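# Load a blank in the vise, sort parts and blanks

## Task

Put a single plain-gray aluminum blank into the open vise so it lies on the two low loose bars, which must remain standing. Its long side must be tight against the fixed jaw (the end block without hoses) and its short end against the work stop (the short rod between the jaws). Every finished part must lie flat in the black outfeed tray with its pocket facing up. Every remaining blank, aluminum or brass, must end up entirely on the infeed plate (the plate with short pins), not stacked on another blank and not sitting on a pin. Each blank must finish either in the same orientation the blanks had on the plate at the start, or flipped over.

## Robot and tools

Robot: two Franka FR3 arms, left_arm and right_arm, each with a Robotiq 140 mm two-finger gripper and a wrist camera. The fingers of left_arm can fold. A part held in the outer quarter of the pads, near the fingertips, gets a normal squeeze. A part held deeper toward the palm may be gripped loosely, squeezed too hard, or dropped later. A fingertip pushed against a surface folds easily, which can hide the contact and spoil the next grip. The fingers of right_arm are rigid.

Frames: the scene frame has its origin at table height, midway between the nominal bases. +z is up, +x points out over the table, and left_arm is on the +y side. Calibrated bases in the scene frame: left_arm at (+0.008, +0.343, +0.030) m, right_arm at (+0.048, -0.439, +0.030) m, both nearly unrotated and with z up. Each arm's end_effector_position (m) and end_effector_quat_wxyz are given in that arm's own base frame, and can be off by a few cm. This point lies between the closed pads. The fingers point along the gripper's +z and close along its y. Fixed cameras and the table use the scene frame.

Cameras: cam_high (fixed, overhead), cam_left_wrist and cam_right_wrist, each 896x504.

ROW format, used by execute_actions and move: a single flat list of 20 numbers, each in [-1, 1]. The first 10 belong to left_arm, the next 10 to right_arm. Each block is 7 joint numbers in the order elbow, waist, upper arm roll, shoulder, wrist pitch, forearm roll, wrist roll, followed by gripper position, force_limit and speed. The joint numbers are offsets, not poses. They are scaled so that 1.0 equals 1.427 rad for elbow, waist, upper arm roll and shoulder, 3.044 rad for forearm roll, 2.596 rad for wrist pitch and 3.91 rad for wrist roll. They are measured from the Joint targets shown when the action or move starts, not from the previous row, so sending the same offset again moves the joint further. Sending 0 for an arm's joints keeps it at its targets.

Joint ranges (rad): waist ±2.901, shoulder ±1.836, upper arm roll ±2.901, elbow -3.077 to -0.117, forearm roll ±2.876, wrist pitch 0.440 to 4.622, wrist roll ±3.051. Do not command within about 0.05 rad of a limit, because passing a limit causes a torque fault. An action that goes more than 0.018 rad beyond a limit is refused.

Gripper numbers (absolute commands, not offsets): position +1 is fully open (140 mm), about -0.8 is pads touching, and -1 closes until blocked. force_limit runs from -1 (about 14 N) through 0 (40 N) to +1 (58 N) when closing at speed -1. A faster close grips harder. speed -1/0/+1 gives roughly 30/140/250 mm/s. To leave a gripper unchanged, repeat the last three values you sent for it.

Tools:
execute_actions(actions, cameras): actions is a list of actions, and each action is a list of up to 15 rows, each lasting 1/30 s. If fewer rows are given, the last row is held for the rest of the 15 steps. An empty list simply reports the current state.
move(target, speed, blend, blocking, cameras): target is one row or a list of up to 15 rows. All offsets count from the same starting Joint targets. speed is in rad/s for the joint with the farthest to go, from 0.01 to 2 (default 0.5), given as one number or one per target. blend is in rad and rounds corners. blocking=false returns early. The move does not avoid obstacles, and new gripper values are applied only once the arm has stopped at that target. The result includes a move: line (done, off_target, moving, held, fault).
wait(seconds 0-10), stop() to brake a move, zoom_image(camera, region [x0,y0,x1,y1] in pixels, max 504x504), clear_fault(arm), read_manual(section), finished_scene(scene 1 or 2). finished_scene is irreversible.

Results: Joint positions, velocities, targets (rad), torques, external torques, flange force, tool commands. object_status: 0 moving, 1 blocked while opening, 2 holding something after closing (this is what you want for a grip), 3 reached the command or pads met. position_measured is in counts: 3 open, about 75 = 100 mm, 139 = 60 mm, 200 = 20 mm, 230 closed. To grip harder while status is 2, raise force_limit and nudge position, for example from -1 to -0.98. Other lines to watch for: 'joint sent to its limit', 'joint command not followed', MOTOR HOT.

Limits and faults: any contact force of 40 N or more on an arm or its load, or a contact torque at a joint's limit (35/35/32/30 N m on the large joints, 12 on the wrist joints), stops the arm until clear_fault is called. Exceeding a joint speed limit also stops it. Overheating locks an arm for 30-60 s, so avoid holding loads or leaving an arm stretched out. Each step, joint targets are kept within a small lead of the measured angles, so large moves take several actions.

Avoid: dropping parts or releasing them while they move, fast impacts, hard pushes, squeezing a part hard while it still rests on something, collisions between the arms, knocking over the vise bars, and anything leaving the table. Short disturbances may tug on held parts.

Each tool is called as name([rows], argument=value, ...), one row to a line, values as JSON.

## Session

execute_actions(actions=[])

Scene clock: 0.00 s.
left_arm: end_effector_position=(+0.1773, -0.2225, +0.2984) position_measured=3 object_status=3 end_effector_quat_wxyz=(-0.304, -0.357, +0.865, -0.182) | right_arm: end_effector_position=(+0.4602, +0.5841, +0.3235) position_measured=3 object_status=3 end_effector_quat_wxyz=(-0.361, +0.915, -0.176, -0.039)
Joint names: [elbow, waist, upper arm roll, shoulder, wrist pitch, forearm roll, wrist roll]
Joint positions: left_arm=[-2.711 -0.571 0.324 -0.837 1.675 -0.458 0.514] | right_arm=[-1.901 0.775 0.008 0.132 2.481 0.795 -0.941]
Joint velocities: within noise
Joint torques (N m): no reading
External joint torques (N m): no reading
Flange force (N): no reading
Joint targets: left_arm=[-2.711 -0.571 0.324 -0.837 1.675 -0.458 0.514] | right_arm=[-1.901 0.775 0.008 0.132 2.481 0.795 -0.941]
Tool commands: left_gripper/position=+1.0 left_gripper/force_limit=+1.0 left_gripper/speed=+1.0 right_gripper/position=+1.0 right_gripper/force_limit=+1.0 right_gripper/speed=+1.0

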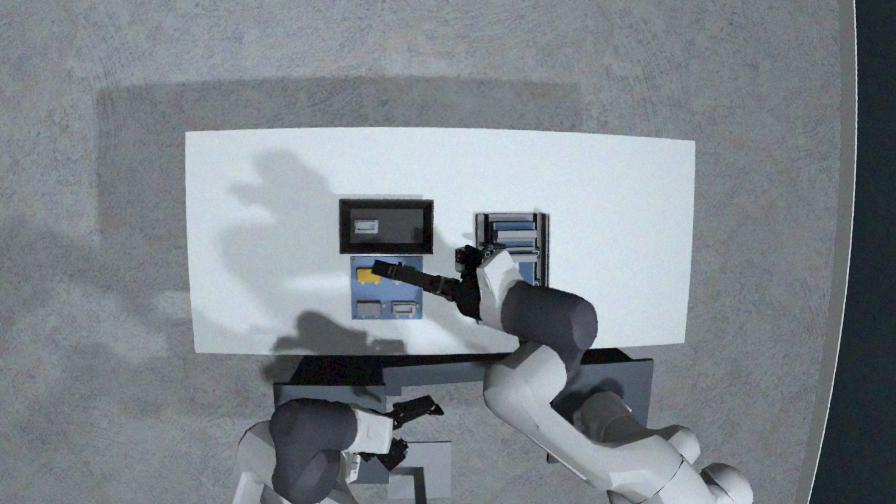

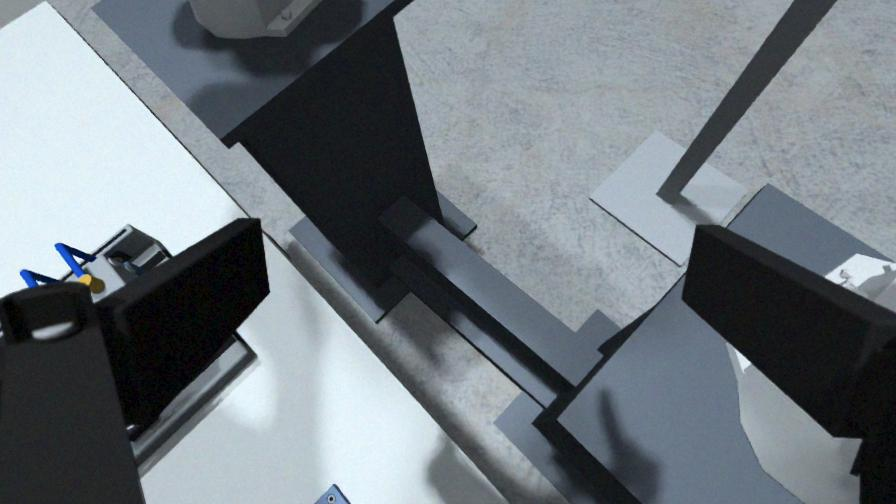

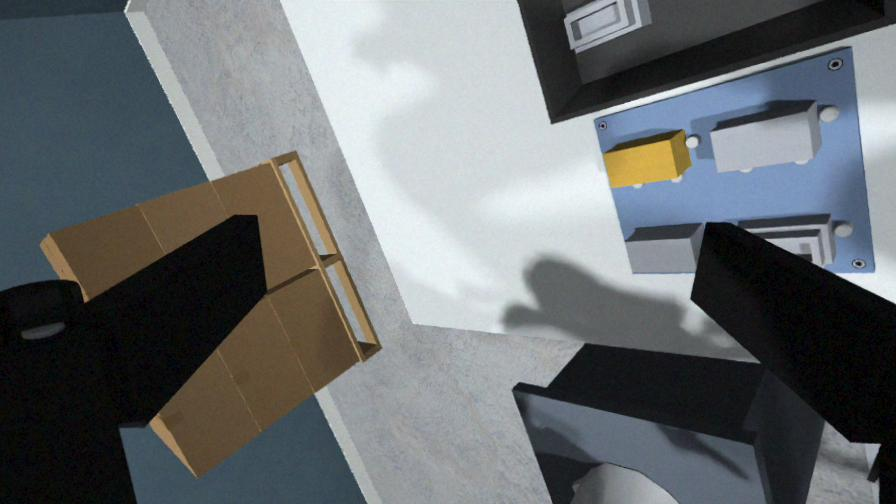

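zoom_image(camera="cam_high", region=[320, 180, 460, 340])

zoom_image(camera="cam_high", region=[440, 190, 580, 340])

zoom_image(camera="cam_right_wrist", region=[500, 0, 896, 300])

Scaled by 3.150 from the camera's 896x504 image, which has a finer 1280x720 frame.

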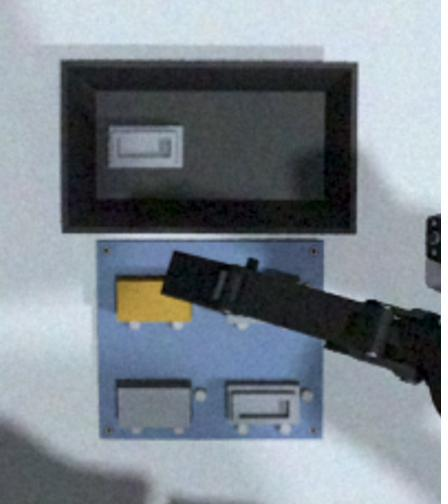

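Scaled by 3.360 from the camera's 896x504 image, which has a finer 1280x720 frame.

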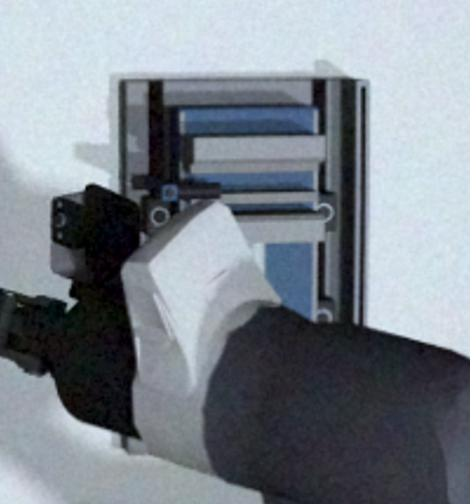

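Scaled by 1.273 from the camera's 896x504 image, which has a finer 1280x720 frame.

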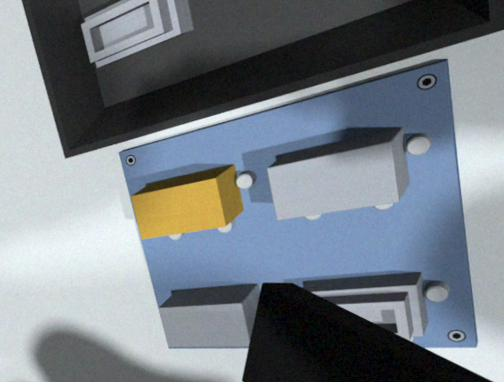

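move(target=[0,0,0,0,0,0,0,1,1,1, 0,-0.7,0,0,0,0,0,1,1,1], speed=0.9)

Scene clock: 30.07 s.
left_arm: end_effector_position=(+0.1773, -0.2225, +0.2984) position_measured=3 object_status=3 end_effector_quat_wxyz=(-0.304, -0.357, +0.865, -0.182) | right_arm: end_effector_position=(+0.7401, -0.0725, +0.3236) position_measured=3 object_status=3 end_effector_quat_wxyz=(-0.336, +0.718, -0.594, +0.140)
Joint positions: left_arm=[-2.711 -0.571 0.324 -0.837 1.675 -0.458 0.514] | right_arm=[-1.901 -0.225 0.006 0.132 2.482 0.795 -0.941]
Joint torques (N m): left_arm=[23.44 0.57 -3.83 -3.26 1.4 -0.67 0] | right_arm=[27.11 -0.37 0.93 -37.32 2.48 0.2 -0.16]
External joint torques (N m): left_arm=[0.16 0.55 0.96 -0.25 0.11 0.17 0] | right_arm=[1.51 -0.5 0.74 0.67 -0.02 0.06 -0.08]
Flange force (N): left_arm=[-1.6 1.7 -1.5] | right_arm=[4.0 -5.8 3.0]
Joint targets: left_arm=[-2.711 -0.571 0.324 -0.837 1.675 -0.458 0.514] | right_arm=[-1.901 -0.224 0.008 0.132 2.481 0.795 -0.941]
move: done
camera_calibration:
cam_left_wrist: T_world_to_cam=[[-0.72617, 0.680593, -0.0973205, 0.316222], [0.662717, 0.655254, -0.362558, 0.144601], [-0.182985, -0.327775, -0.926866, 0.378953], [0, 0, 0, 1]]
cam_right_wrist: T_world_to_cam=[[-0.749596, -0.0836729, -0.656586, 0.770645], [-0.46195, 0.776565, 0.428426, 0.263651], [0.474034, 0.624456, -0.620763, 0.0307734], [0, 0, 0, 1]]

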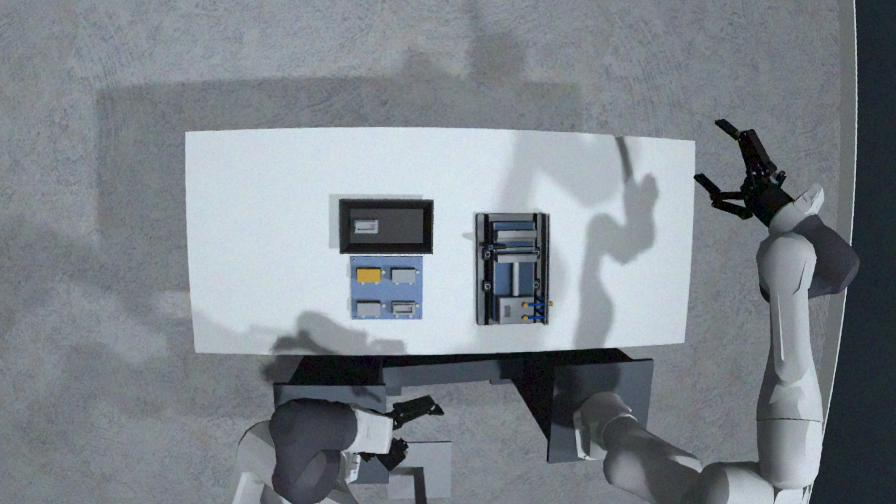

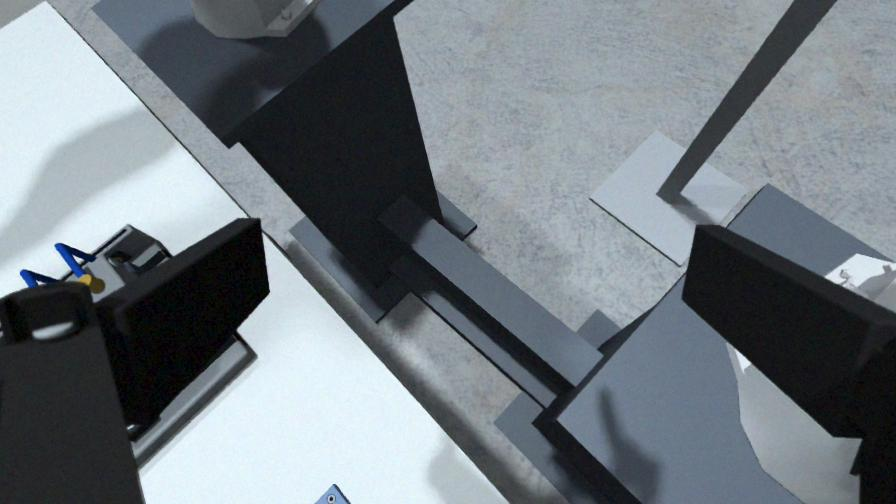

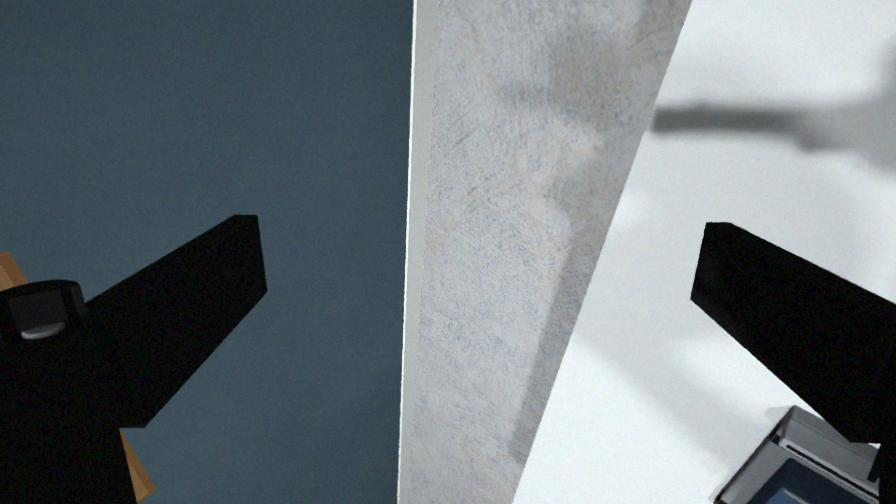

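zoom_image(camera="cam_high", region=[462, 200, 562, 335])

zoom_image(camera="cam_high", region=[330, 190, 440, 330])

Scaled by 3.733 from the camera's 896x504 image, which has a finer 1280x720 frame.

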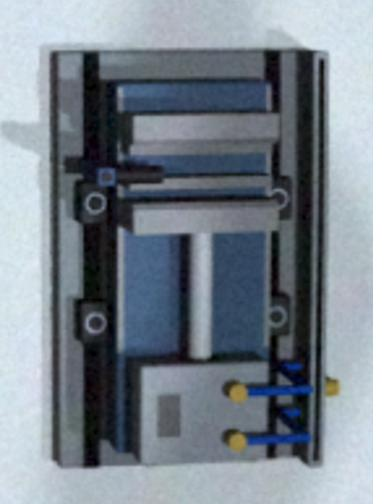

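Scaled by 3.600 from the camera's 896x504 image, which has a finer 1280x720 frame.

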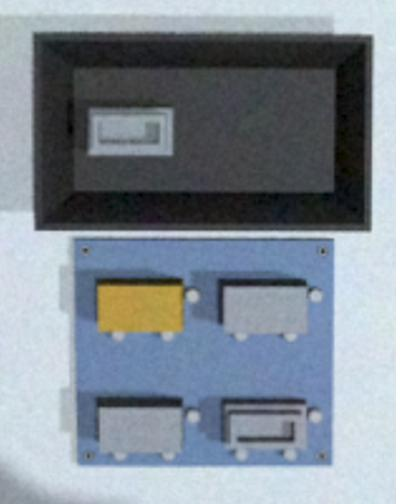

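move(target=[0.424,0.1745,-0.227,0.5165,0.1275,0.1505,-0.6156,1,1,1, -0.014,0.514,-0.0056,-0.0547,-0.1945,-0.2612,-0.0304,1,1,1], speed=1.0)

Scene clock: 85.80 s.
left_arm: end_effector_position=(+0.4933, -0.1656, +0.2503) position_measured=3 object_status=3 end_effector_quat_wxyz=(+0.001, +1.000, -0.002, -0.001) | right_arm: end_effector_position=(+0.5019, +0.2811, +0.2512) position_measured=3 object_status=3 end_effector_quat_wxyz=(-0.003, +1.000, -0.003, +0.002)
Joint positions: left_arm=[-2.107 -0.323 0.001 -0.102 2.004 -0.004 -1.888] | right_arm=[-1.919 0.508 0.001 0.055 1.98 0.003 -1.056]
Joint velocities: left_arm=[-0.002 -0.001 0 0 0.001 0 -0.006] | right_arm=[within noise]
Joint torques (N m): left_arm=[24.92 0.96 0.41 -28.22 2.96 1.21 -0.17] | right_arm=[25.93 0.03 0.41 -34.46 2.38 0.43 -0.3]
External joint torques (N m): left_arm=[0.48 0.81 0.36 0.46 0.35 0.39 -0.17] | right_arm=[1.21 0.13 0.46 -0.08 -0.29 -0.33 -0.3]
Flange force (N): left_arm=[3.0 0.1 0.3] | right_arm=[4.0 -2.3 -3.0]
Joint targets: left_arm=[-2.106 -0.322 0.000 -0.101 2.006 0.000 -1.893] | right_arm=[-1.921 0.509 0.000 0.053 1.976 0.000 -1.060]
move: done
camera_calibration:
cam_left_wrist: T_world_to_cam=[[-0.00436121, -0.999983, 0.00384125, -0.157408], [-0.939974, 0.00541016, 0.341203, 0.38728], [-0.341218, -0.00212262, -0.939982, 0.546148], [0, 0, 0, 1]]
cam_right_wrist: T_world_to_cam=[[0.0109315, -0.999858, -0.0128565, 0.288283], [-0.939359, -0.0146756, 0.342622, 0.393612], [-0.342761, 0.00833151, -0.939386, 0.541201], [0, 0, 0, 1]]

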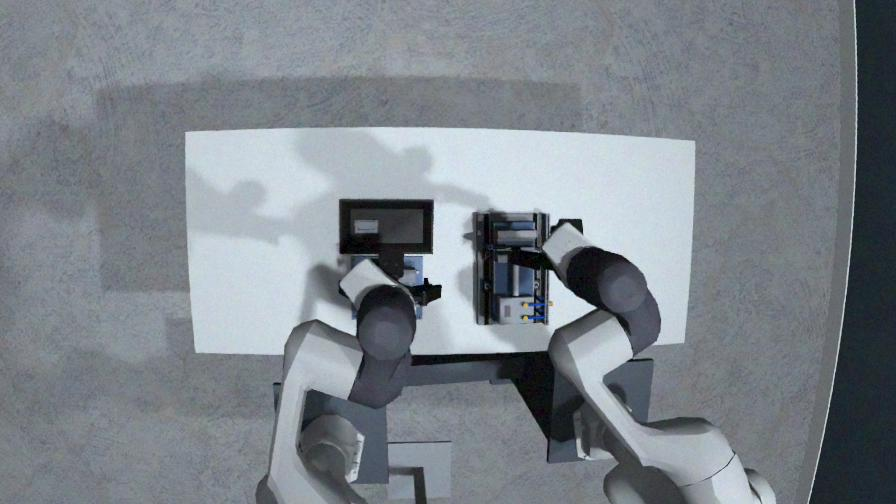

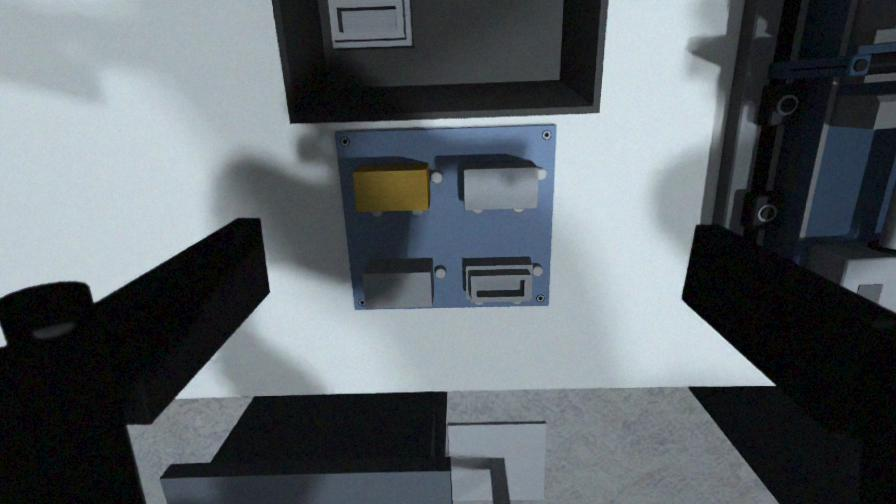

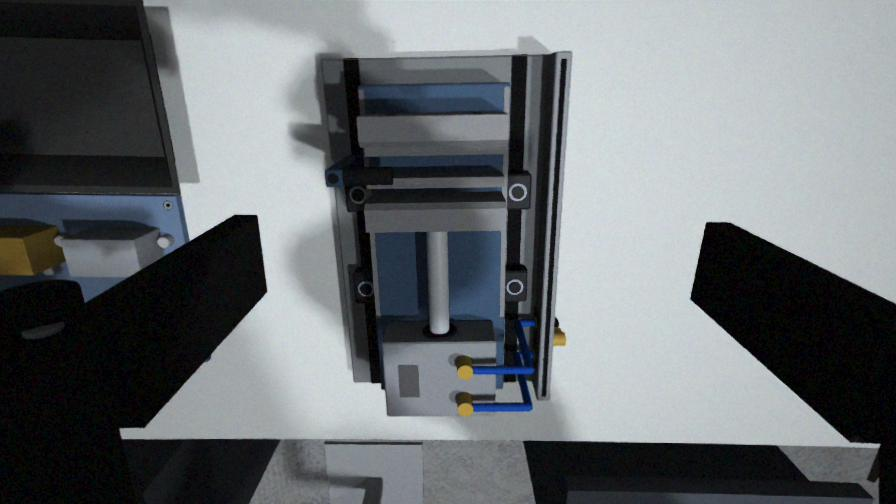

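zoom_image(camera="cam_right_wrist", region=[310, 40, 580, 260])

zoom_image(camera="cam_left_wrist", region=[320, 110, 570, 320])

zoom_image(camera="cam_left_wrist", region=[260, 0, 620, 140])

zoom_image(camera="cam_right_wrist", region=[310, 220, 600, 430])

Scaled by 1.867 from the camera's 896x504 image, which has a finer 1280x720 frame.

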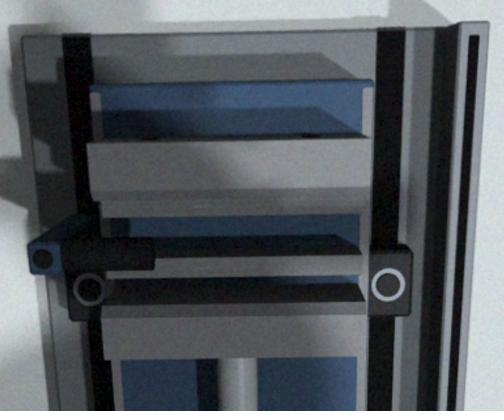

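Scaled by 2.016 from the camera's 896x504 image, which has a finer 1280x720 frame.

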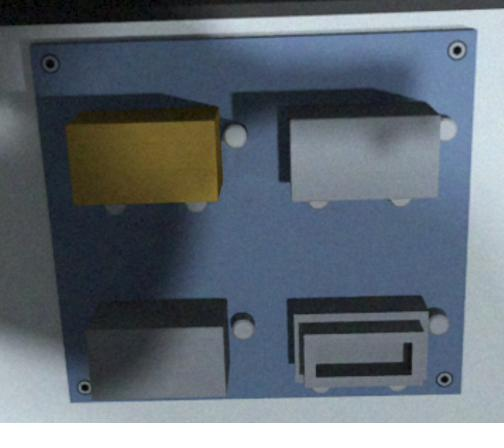

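Scaled by 1.400 from the camera's 896x504 image, which has a finer 1280x720 frame.

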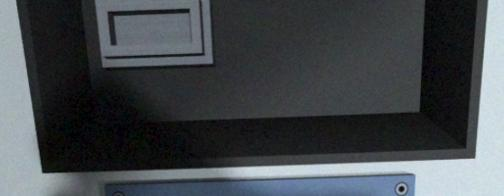

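Scaled by 1.738 from the camera's 896x504 image, which has a finer 1280x720 frame.

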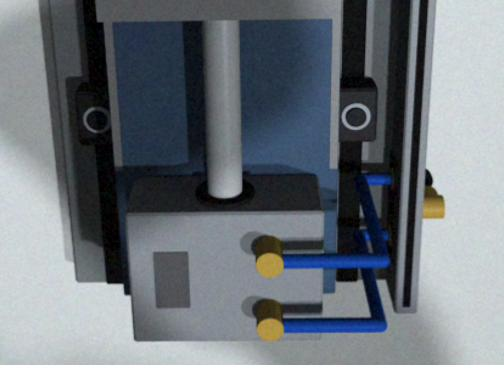

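zoom_image(camera="cam_left_wrist", region=[330, 140, 450, 225])

zoom_image(camera="cam_left_wrist", region=[445, 140, 565, 225])

zoom_image(camera="cam_left_wrist", region=[340, 235, 460, 320])

zoom_image(camera="cam_left_wrist", region=[445, 235, 565, 320])

Scaled by 4.200 from the camera's 896x504 image, which has a finer 1280x720 frame.

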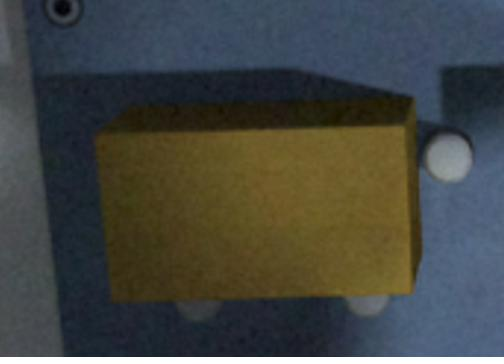

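Scaled by 4.200 from the camera's 896x504 image, which has a finer 1280x720 frame.

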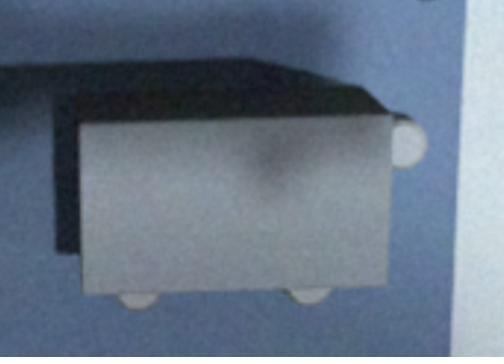

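Scaled by 4.200 from the camera's 896x504 image, which has a finer 1280x720 frame.

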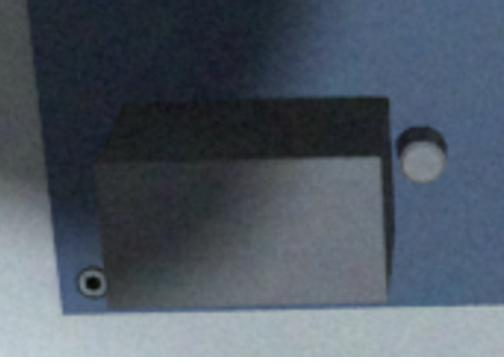

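Scaled by 4.200 from the camera's 896x504 image, which has a finer 1280x720 frame.

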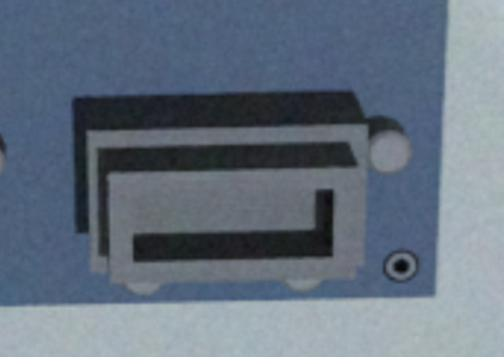

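zoom_image(camera="cam_right_wrist", region=[320, 80, 440, 165])

zoom_image(camera="cam_right_wrist", region=[420, 80, 540, 165])

zoom_image(camera="cam_right_wrist", region=[320, 150, 440, 235])

zoom_image(camera="cam_right_wrist", region=[420, 150, 540, 235])

Scaled by 4.200 from the camera's 896x504 image, which has a finer 1280x720 frame.

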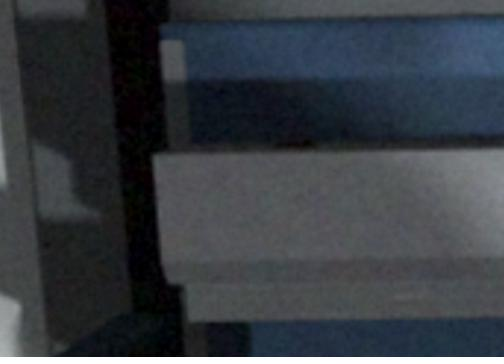

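Scaled by 4.200 from the camera's 896x504 image, which has a finer 1280x720 frame.

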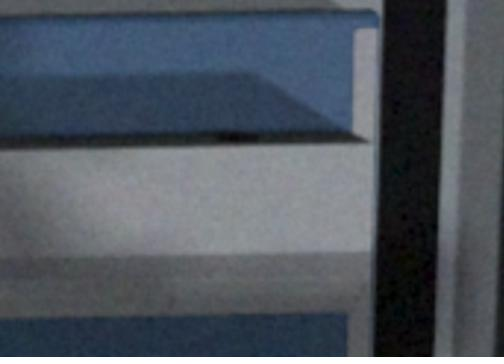

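Scaled by 4.200 from the camera's 896x504 image, which has a finer 1280x720 frame.

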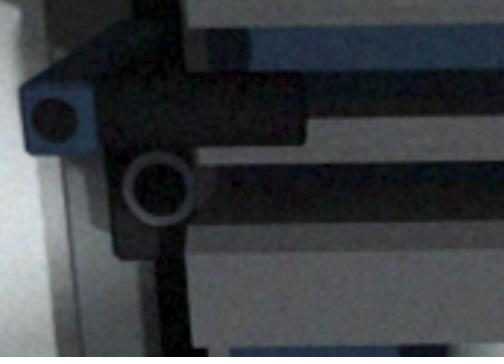

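Scaled by 4.200 from the camera's 896x504 image, which has a finer 1280x720 frame.

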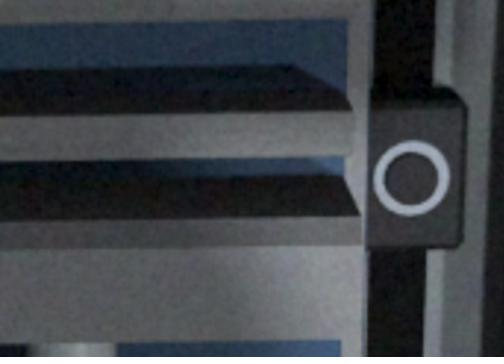

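move(target=[-0.3057,-0.1254,0,-0.1059,0.1095,0,0.3560,1,1,1, -0.2299,-0.273,0,-0.1135,0.0633,0,0.3016,1,1,1], speed=1.0)

Scene clock: 206.97 s.
left_arm: end_effector_position=(+0.3789, -0.2070, +0.1494) position_measured=3 object_status=3 end_effector_quat_wxyz=(+0.002, +0.710, -0.704, -0.001) | right_arm: end_effector_position=(+0.4993, +0.0609, +0.1996) position_measured=3 object_status=3 end_effector_quat_wxyz=(+0.001, +0.708, -0.706, -0.002)
Joint positions: left_arm=[-2.541 -0.499 0.001 -0.25 2.288 -0.004 -0.506] | right_arm=[-2.247 0.121 -0.001 -0.107 2.136 0.003 0.115]
Joint velocities: left_arm=[0.001 -0.001 -0.002 0 0 0 0.006] | right_arm=[0 -0.001 0 0 -0.001 0 0.005]
Joint torques (N m): left_arm=[22.36 0.22 0.62 -22.06 2.93 0.89 0] | right_arm=[24.96 -0.76 0.7 -28.02 2.75 0.35 0.08]
External joint torques (N m): left_arm=[-0.2 0.17 0.79 -0.47 0.33 0.31 0] | right_arm=[1.02 -0.64 0.91 -0.02 0.18 -0.27 0.08]
Flange force (N): left_arm=[-2.2 1.1 0.4] | right_arm=[-0.9 -3.2 -1.1]
Joint targets: left_arm=[-2.542 -0.501 0.000 -0.252 2.290 0.000 -0.501] | right_arm=[-2.249 0.120 0.000 -0.108 2.140 0.000 0.120]
move: done
camera_calibration:
cam_left_wrist: T_world_to_cam=[[-0.999946, -0.00881418, 0.0054143, 0.383211], [-0.00646638, 0.941159, 0.337902, 0.154887], [-0.00807405, 0.337849, -0.941166, 0.356522], [0, 0, 0, 1]]
cam_right_wrist: T_world_to_cam=[[-0.999773, -0.0210184, -0.00345662, 0.510576], [-0.0209057, 0.937117, 0.348389, -0.112126], [-0.00408333, 0.348382, -0.937344, 0.303459], [0, 0, 0, 1]]

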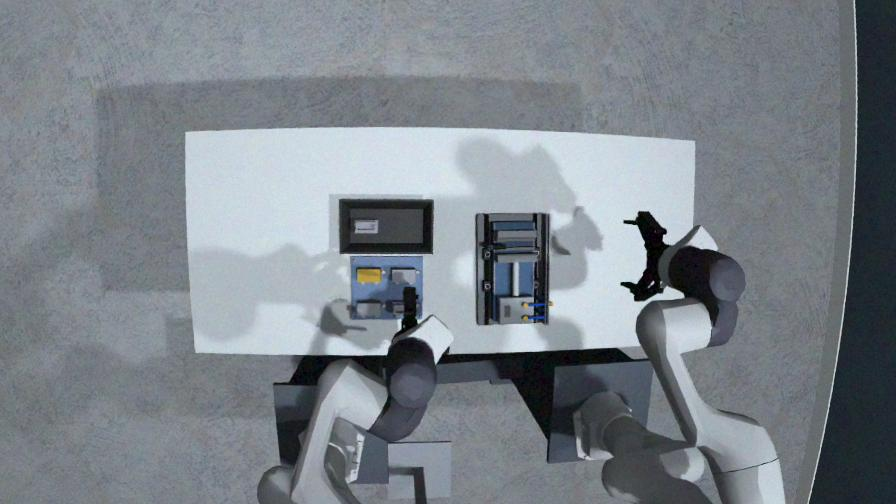

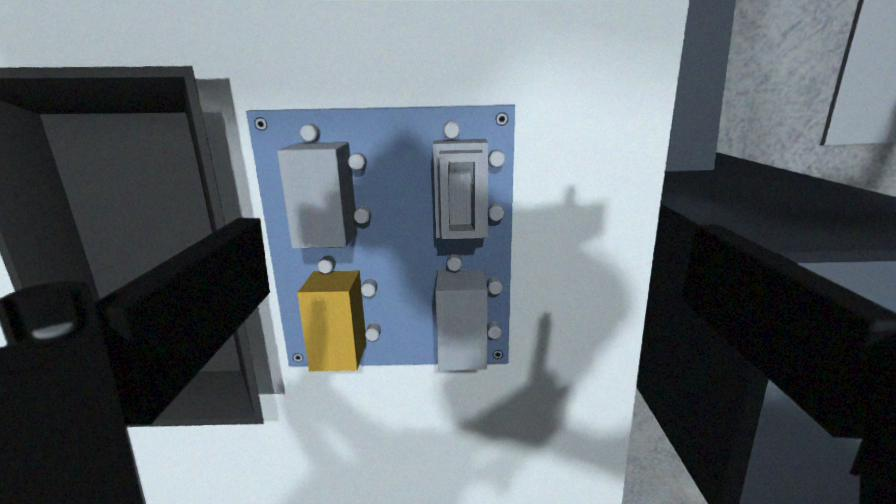

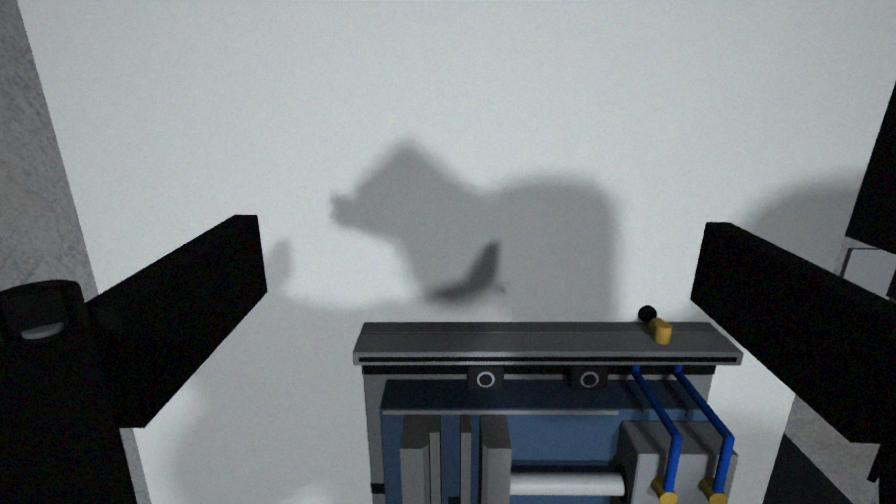

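zoom_image(camera="cam_right_wrist", region=[345, 310, 595, 504])

zoom_image(camera="cam_left_wrist", region=[390, 90, 530, 260])

zoom_image(camera="cam_right_wrist", region=[380, 395, 540, 504])

Scaled by 2.016 from the camera's 896x504 image, which has a finer 1280x720 frame.

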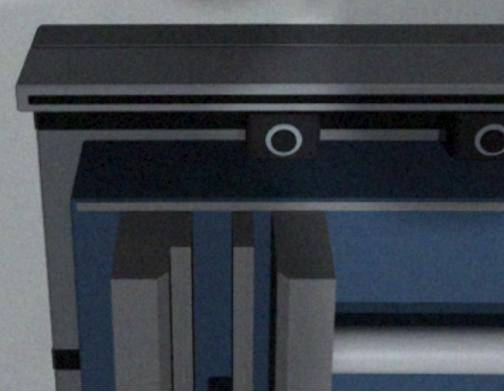

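Scaled by 2.965 from the camera's 896x504 image, which has a finer 1280x720 frame.

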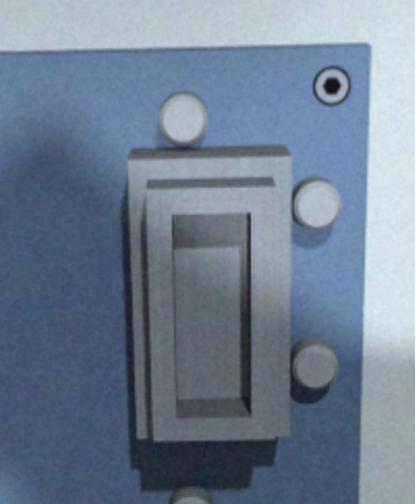

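Scaled by 3.150 from the camera's 896x504 image, which has a finer 1280x720 frame.

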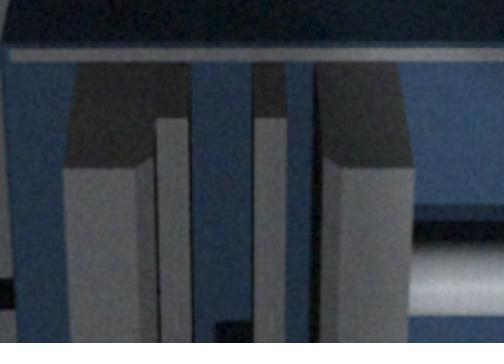

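move(target=[-0.0519,0.0080,0,0.1251,0.0973,0,0.0029,-0.08,-1,-0.5, 0.0583,0.1072,0,0.0174,-0.0221,0,0.0391,1,1,1], speed=0.5)

Scene clock: 271.93 s.
left_arm: end_effector_position=(+0.3804, -0.2034, +0.0654) position_measured=139 object_status=3 end_effector_quat_wxyz=(+0.001, +0.709, -0.705, +0.000) | right_arm: end_effector_position=(+0.5010, +0.1405, +0.2210) position_measured=3 object_status=3 end_effector_quat_wxyz=(-0.003, +0.708, -0.706, +0.000)
Joint positions: left_arm=[-2.616 -0.491 0.001 -0.074 2.54 -0.003 -0.493] | right_arm=[-2.167 0.271 0.001 -0.085 2.087 0.003 0.268]
Joint velocities: left_arm=[within noise] | right_arm=[0 0.001 0 -0.001 -0.001 0 0.006]
Joint torques (N m): left_arm=[19.64 0.96 0.77 -24.45 2.89 0.73 0.15] | right_arm=[26.01 0.07 0.44 -28.06 2.28 0.4 0.1]
External joint torques (N m): left_arm=[0.11 0.98 0.86 0.33 0.28 0.3 0.15] | right_arm=[1.73 0.07 0.52 1.12 -0.29 -0.25 0.1]
Flange force (N): left_arm=[-1.7 -2.2 1.6] | right_arm=[-3.2 -8.8 -2.5]
Joint targets: left_arm=[-2.616 -0.489 0.000 -0.073 2.543 0.000 -0.489] | right_arm=[-2.165 0.273 0.000 -0.084 2.083 0.000 0.273]
move: done
camera_calibration:
cam_left_wrist: T_world_to_cam=[[-0.999984, -0.00473925, 0.00296952, 0.386263], [-0.00345918, 0.941334, 0.337458, 0.178838], [-0.00439461, 0.337442, -0.941336, 0.274749], [0, 0, 0, 1]]
cam_right_wrist: T_world_to_cam=[[-0.999711, -0.0206892, -0.0122595, 0.515958], [-0.0236709, 0.936546, 0.349745, -0.192951], [0.00424569, 0.349934, -0.936765, 0.291217], [0, 0, 0, 1]]

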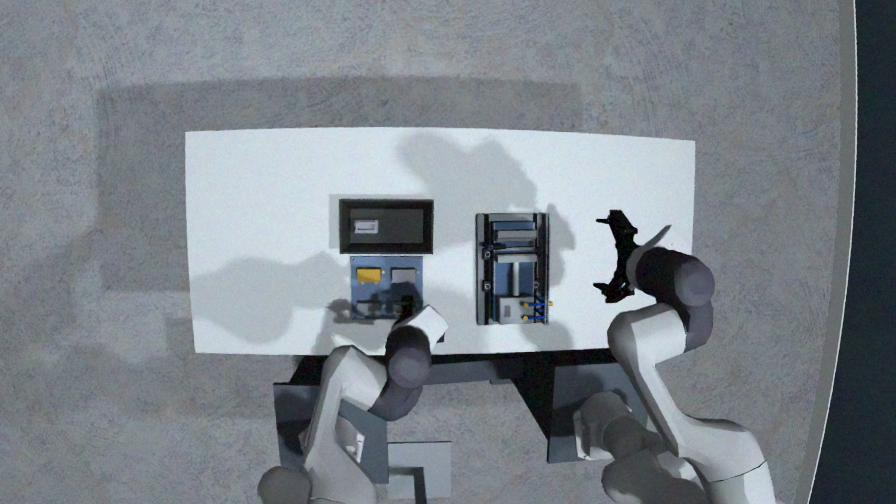

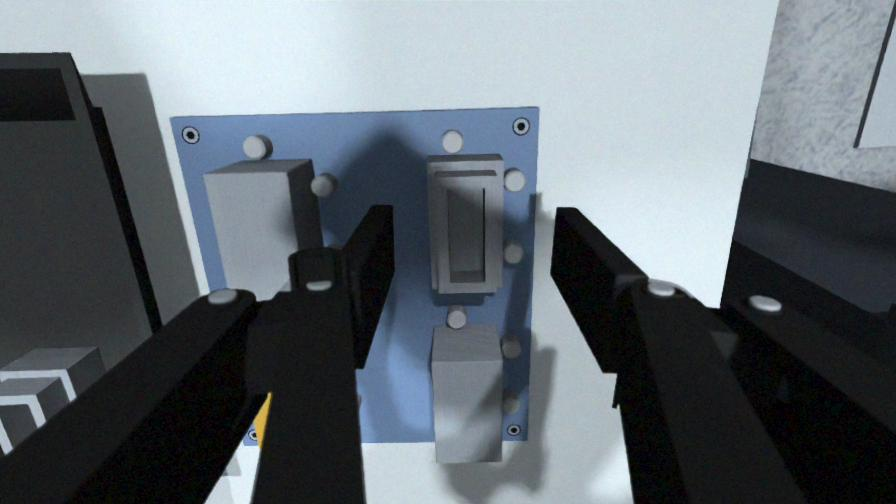

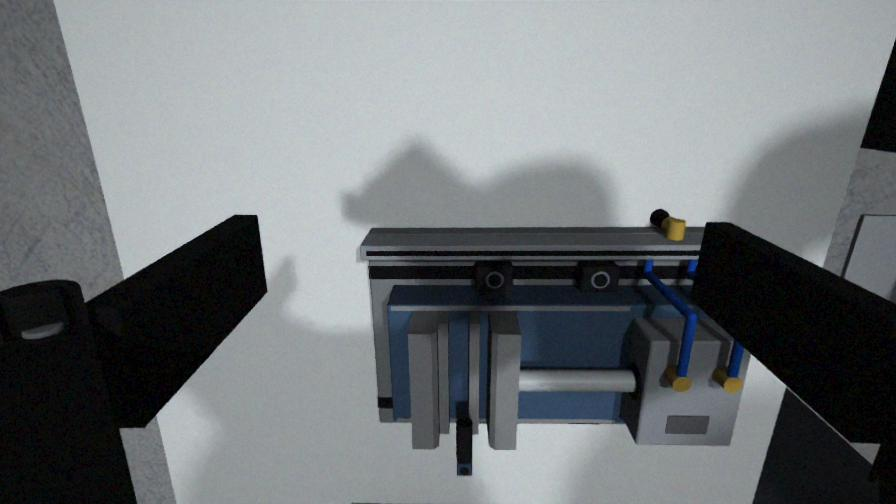

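zoom_image(camera="cam_right_wrist", region=[370, 280, 550, 490])

zoom_image(camera="cam_right_wrist", region=[400, 370, 520, 490])

zoom_image(camera="cam_right_wrist", region=[400, 290, 540, 390])

zoom_image(camera="cam_left_wrist", region=[360, 120, 600, 320])

Scaled by 2.400 from the camera's 896x504 image, which has a finer 1280x720 frame.

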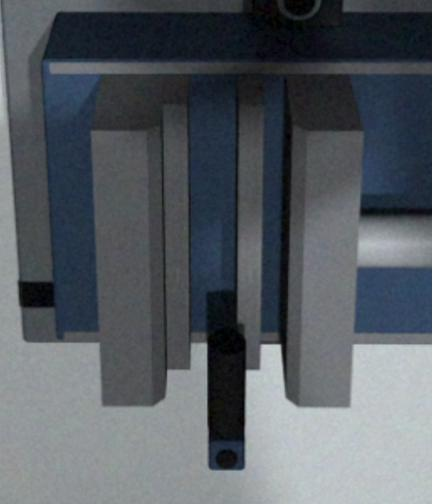

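Scaled by 4.200 from the camera's 896x504 image, which has a finer 1280x720 frame.

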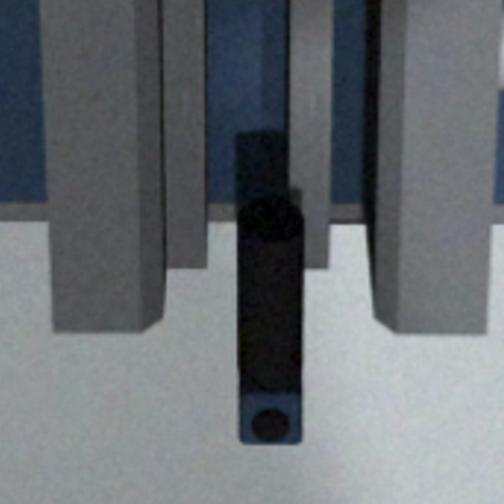

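Scaled by 3.600 from the camera's 896x504 image, which has a finer 1280x720 frame.

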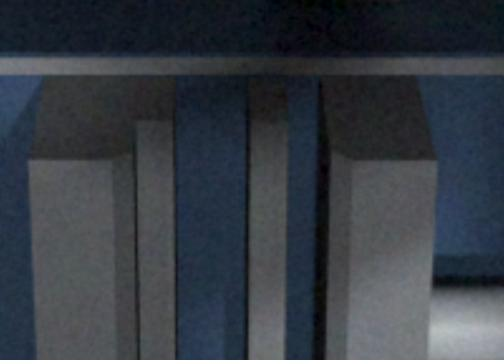

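Scaled by 2.100 from the camera's 896x504 image, which has a finer 1280x720 frame.

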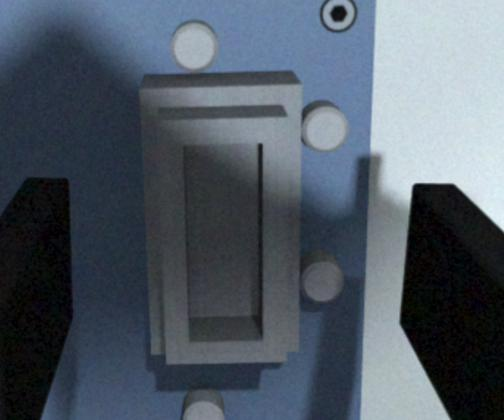

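move(target=[-0.0077,0.0058,0,0.0579,0.0361,0,-0.0044,-0.2,-1,-0.5, 0,0,0,0,0,0,0,1,1,1], speed=0.2, cameras=["cam_left_wrist"])

Scene clock: 358.13 s.
left_arm: end_effector_position=(+0.3821, -0.2001, +0.0342) position_measured=154 object_status=3 end_effector_quat_wxyz=(+0.001, +0.715, -0.699, +0.000) | right_arm: end_effector_position=(+0.5010, +0.1405, +0.2210) position_measured=3 object_status=3 end_effector_quat_wxyz=(-0.003, +0.708, -0.707, +0.000)
Joint positions: left_arm=[-2.626 -0.482 0.001 0.008 2.633 -0.003 -0.502] | right_arm=[-2.167 0.271 0.001 -0.085 2.087 0.003 0.27]
Joint velocities: left_arm=[0.001 -0.001 0.002 -0.001 0.003 0 -0.003] | right_arm=[within noise]
Joint torques (N m): left_arm=[18.18 0.97 0.84 -25.71 2.93 0.67 -0.19] | right_arm=[25.86 0.12 0.5 -28.11 2.33 0.39 0.1]
External joint torques (N m): left_arm=[0.07 1.01 0.87 0.5 0.33 0.29 -0.19] | right_arm=[1.65 0.15 0.6 0.95 -0.23 -0.26 0.1]
Flange force (N): left_arm=[-0.9 -1.9 2.3] | right_arm=[-3.2 -7.9 -2.3]
Joint targets: left_arm=[-2.627 -0.481 0.000 0.009 2.636 0.000 -0.507] | right_arm=[-2.165 0.273 0.000 -0.084 2.083 0.000 0.273]
move: done
camera_calibration:
cam_left_wrist: T_world_to_cam=[[-0.999738, -0.022721, 0.00266798, 0.384336], [-0.0204858, 0.94104, 0.337675, 0.192712], [-0.010183, 0.337532, -0.941259, 0.246511], [0, 0, 0, 1]]
Images, in order: cam_left_wrist.

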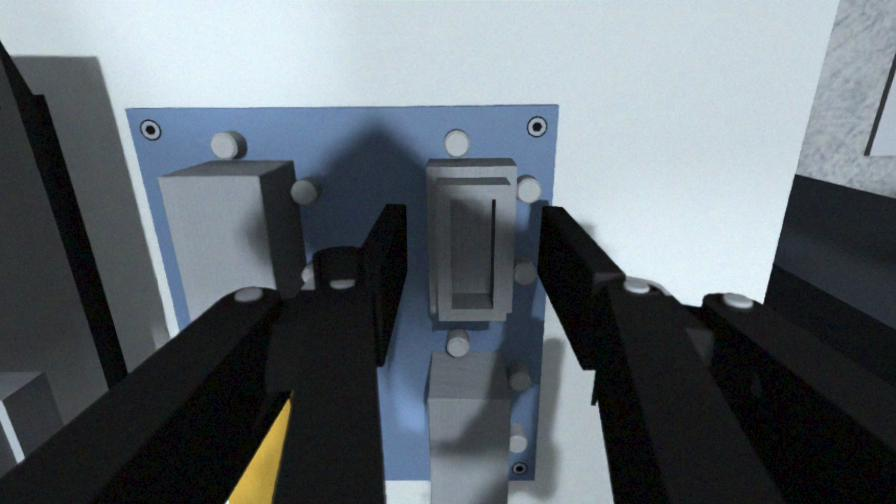

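zoom_image(camera="cam_left_wrist", region=[370, 130, 590, 350])

Scaled by 2.291 from the camera's 896x504 image, which has a finer 1280x720 frame.

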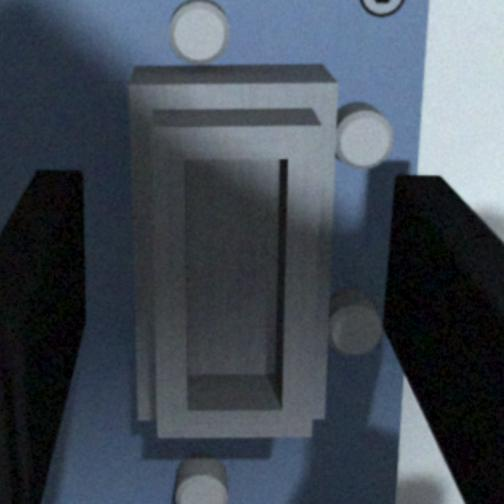

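move(target=[-0.0012,0.0046,0,0.01135,0.0069,0,0.0018,-0.2,-1,-0.5, 0,0,0,0,0,0,0,1,1,1], speed=0.1, cameras=["cam_left_wrist"])

zoom_image(camera="cam_left_wrist", region=[370, 130, 590, 350])

Scene clock: 372.67 s.
left_arm: end_effector_position=(+0.3835, -0.1977, +0.0284) position_measured=154 object_status=3 end_effector_quat_wxyz=(+0.001, +0.718, -0.696, +0.000) | right_arm: end_effector_position=(+0.5010, +0.1405, +0.2210) position_measured=3 object_status=3 end_effector_quat_wxyz=(-0.003, +0.708, -0.707, +0.000)
Joint positions: left_arm=[-2.628 -0.476 0.001 0.024 2.651 -0.003 -0.503] | right_arm=[-2.167 0.271 0.001 -0.085 2.087 0.002 0.27]
Joint velocities: left_arm=[0.001 -0.001 -0.001 0 0.004 0 0.001] | right_arm=[within noise]
Joint torques (N m): left_arm=[17.62 1.04 0.84 -25.96 3.01 0.65 0.12] | right_arm=[25.81 0.08 0.45 -28.14 2.33 0.39 0.12]
External joint torques (N m): left_arm=[-0.24 1 0.78 0.51 0.4 0.29 0.12] | right_arm=[1.56 0.03 0.47 0.98 -0.24 -0.27 0.12]
Flange force (N): left_arm=[-2.0 -1.2 2.6] | right_arm=[-2.9 -7.8 -2.2]
Joint targets: left_arm=[-2.629 -0.474 0.000 0.026 2.654 0.000 -0.499] | right_arm=[-2.165 0.273 0.000 -0.084 2.083 0.000 0.273]
move: done
camera_calibration:
cam_left_wrist: T_world_to_cam=[[-0.999553, -0.0298304, 0.00211928, 0.384347], [-0.0273656, 0.940938, 0.337471, 0.194989], [-0.012061, 0.337262, -0.941334, 0.240904], [0, 0, 0, 1]]
Images, in order: cam_left_wrist.

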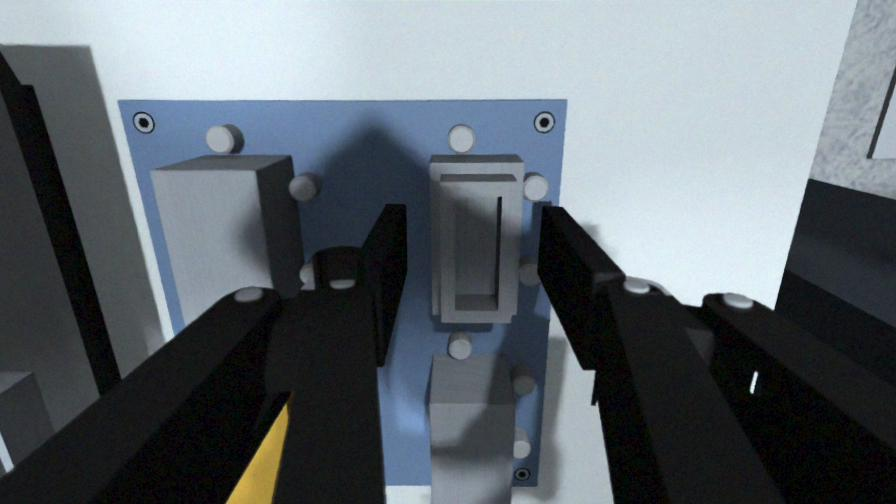

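Scaled by 2.291 from the camera's 896x504 image, which has a finer 1280x720 frame.

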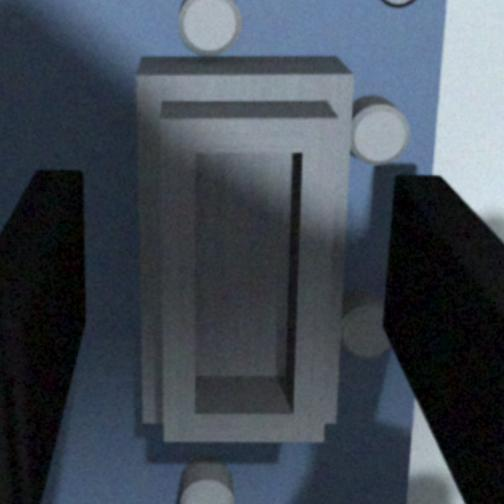

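move(target=[0,0,0,0,0,0,0,-1,-1,-1, 0,0,0,0,0,0,0,1,1,1], speed=0.1, cameras=["cam_left_wrist"])

Scene clock: 379.93 s.
left_arm: end_effector_position=(+0.3837, -0.1977, +0.0284) position_measured=180 object_status=0 end_effector_quat_wxyz=(+0.001, +0.718, -0.696, +0.000) | right_arm: end_effector_position=(+0.5010, +0.1405, +0.2210) position_measured=3 object_status=3 end_effector_quat_wxyz=(-0.003, +0.708, -0.707, +0.000)
Joint positions: left_arm=[-2.628 -0.476 0.001 0.024 2.652 -0.003 -0.503] | right_arm=[-2.167 0.271 0.001 -0.085 2.087 0.002 0.27]
Joint torques (N m): left_arm=[17.33 0.95 0.83 -25.2 2.87 0.64 0.12] | right_arm=[25.72 0.08 0.48 -28.18 2.34 0.43 0.11]
External joint torques (N m): left_arm=[-0.58 0.93 0.79 1.3 0.25 0.28 0.12] | right_arm=[1.42 0.1 0.58 0.99 -0.24 -0.22 0.11]
Flange force (N): left_arm=[-1.5 -2.0 4.5] | right_arm=[-2.9 -7.3 -2.0]
Joint targets: left_arm=[-2.629 -0.474 0.000 0.026 2.654 0.000 -0.499] | right_arm=[-2.165 0.273 0.000 -0.084 2.083 0.000 0.273]
move: done
camera_calibration:
cam_left_wrist: T_world_to_cam=[[-0.999559, -0.029668, 0.00133401, 0.384621], [-0.0274823, 0.941076, 0.337076, 0.195134], [-0.0112558, 0.336891, -0.941476, 0.240546], [0, 0, 0, 1]]
Images, in order: cam_left_wrist.

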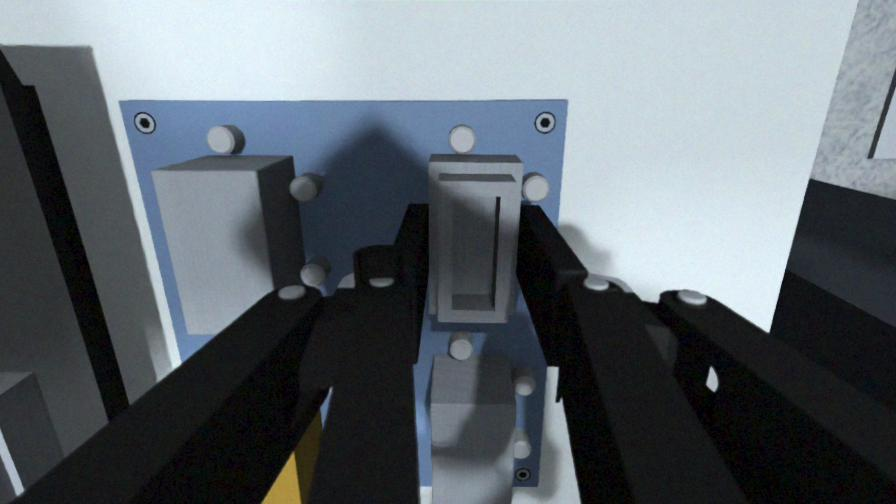

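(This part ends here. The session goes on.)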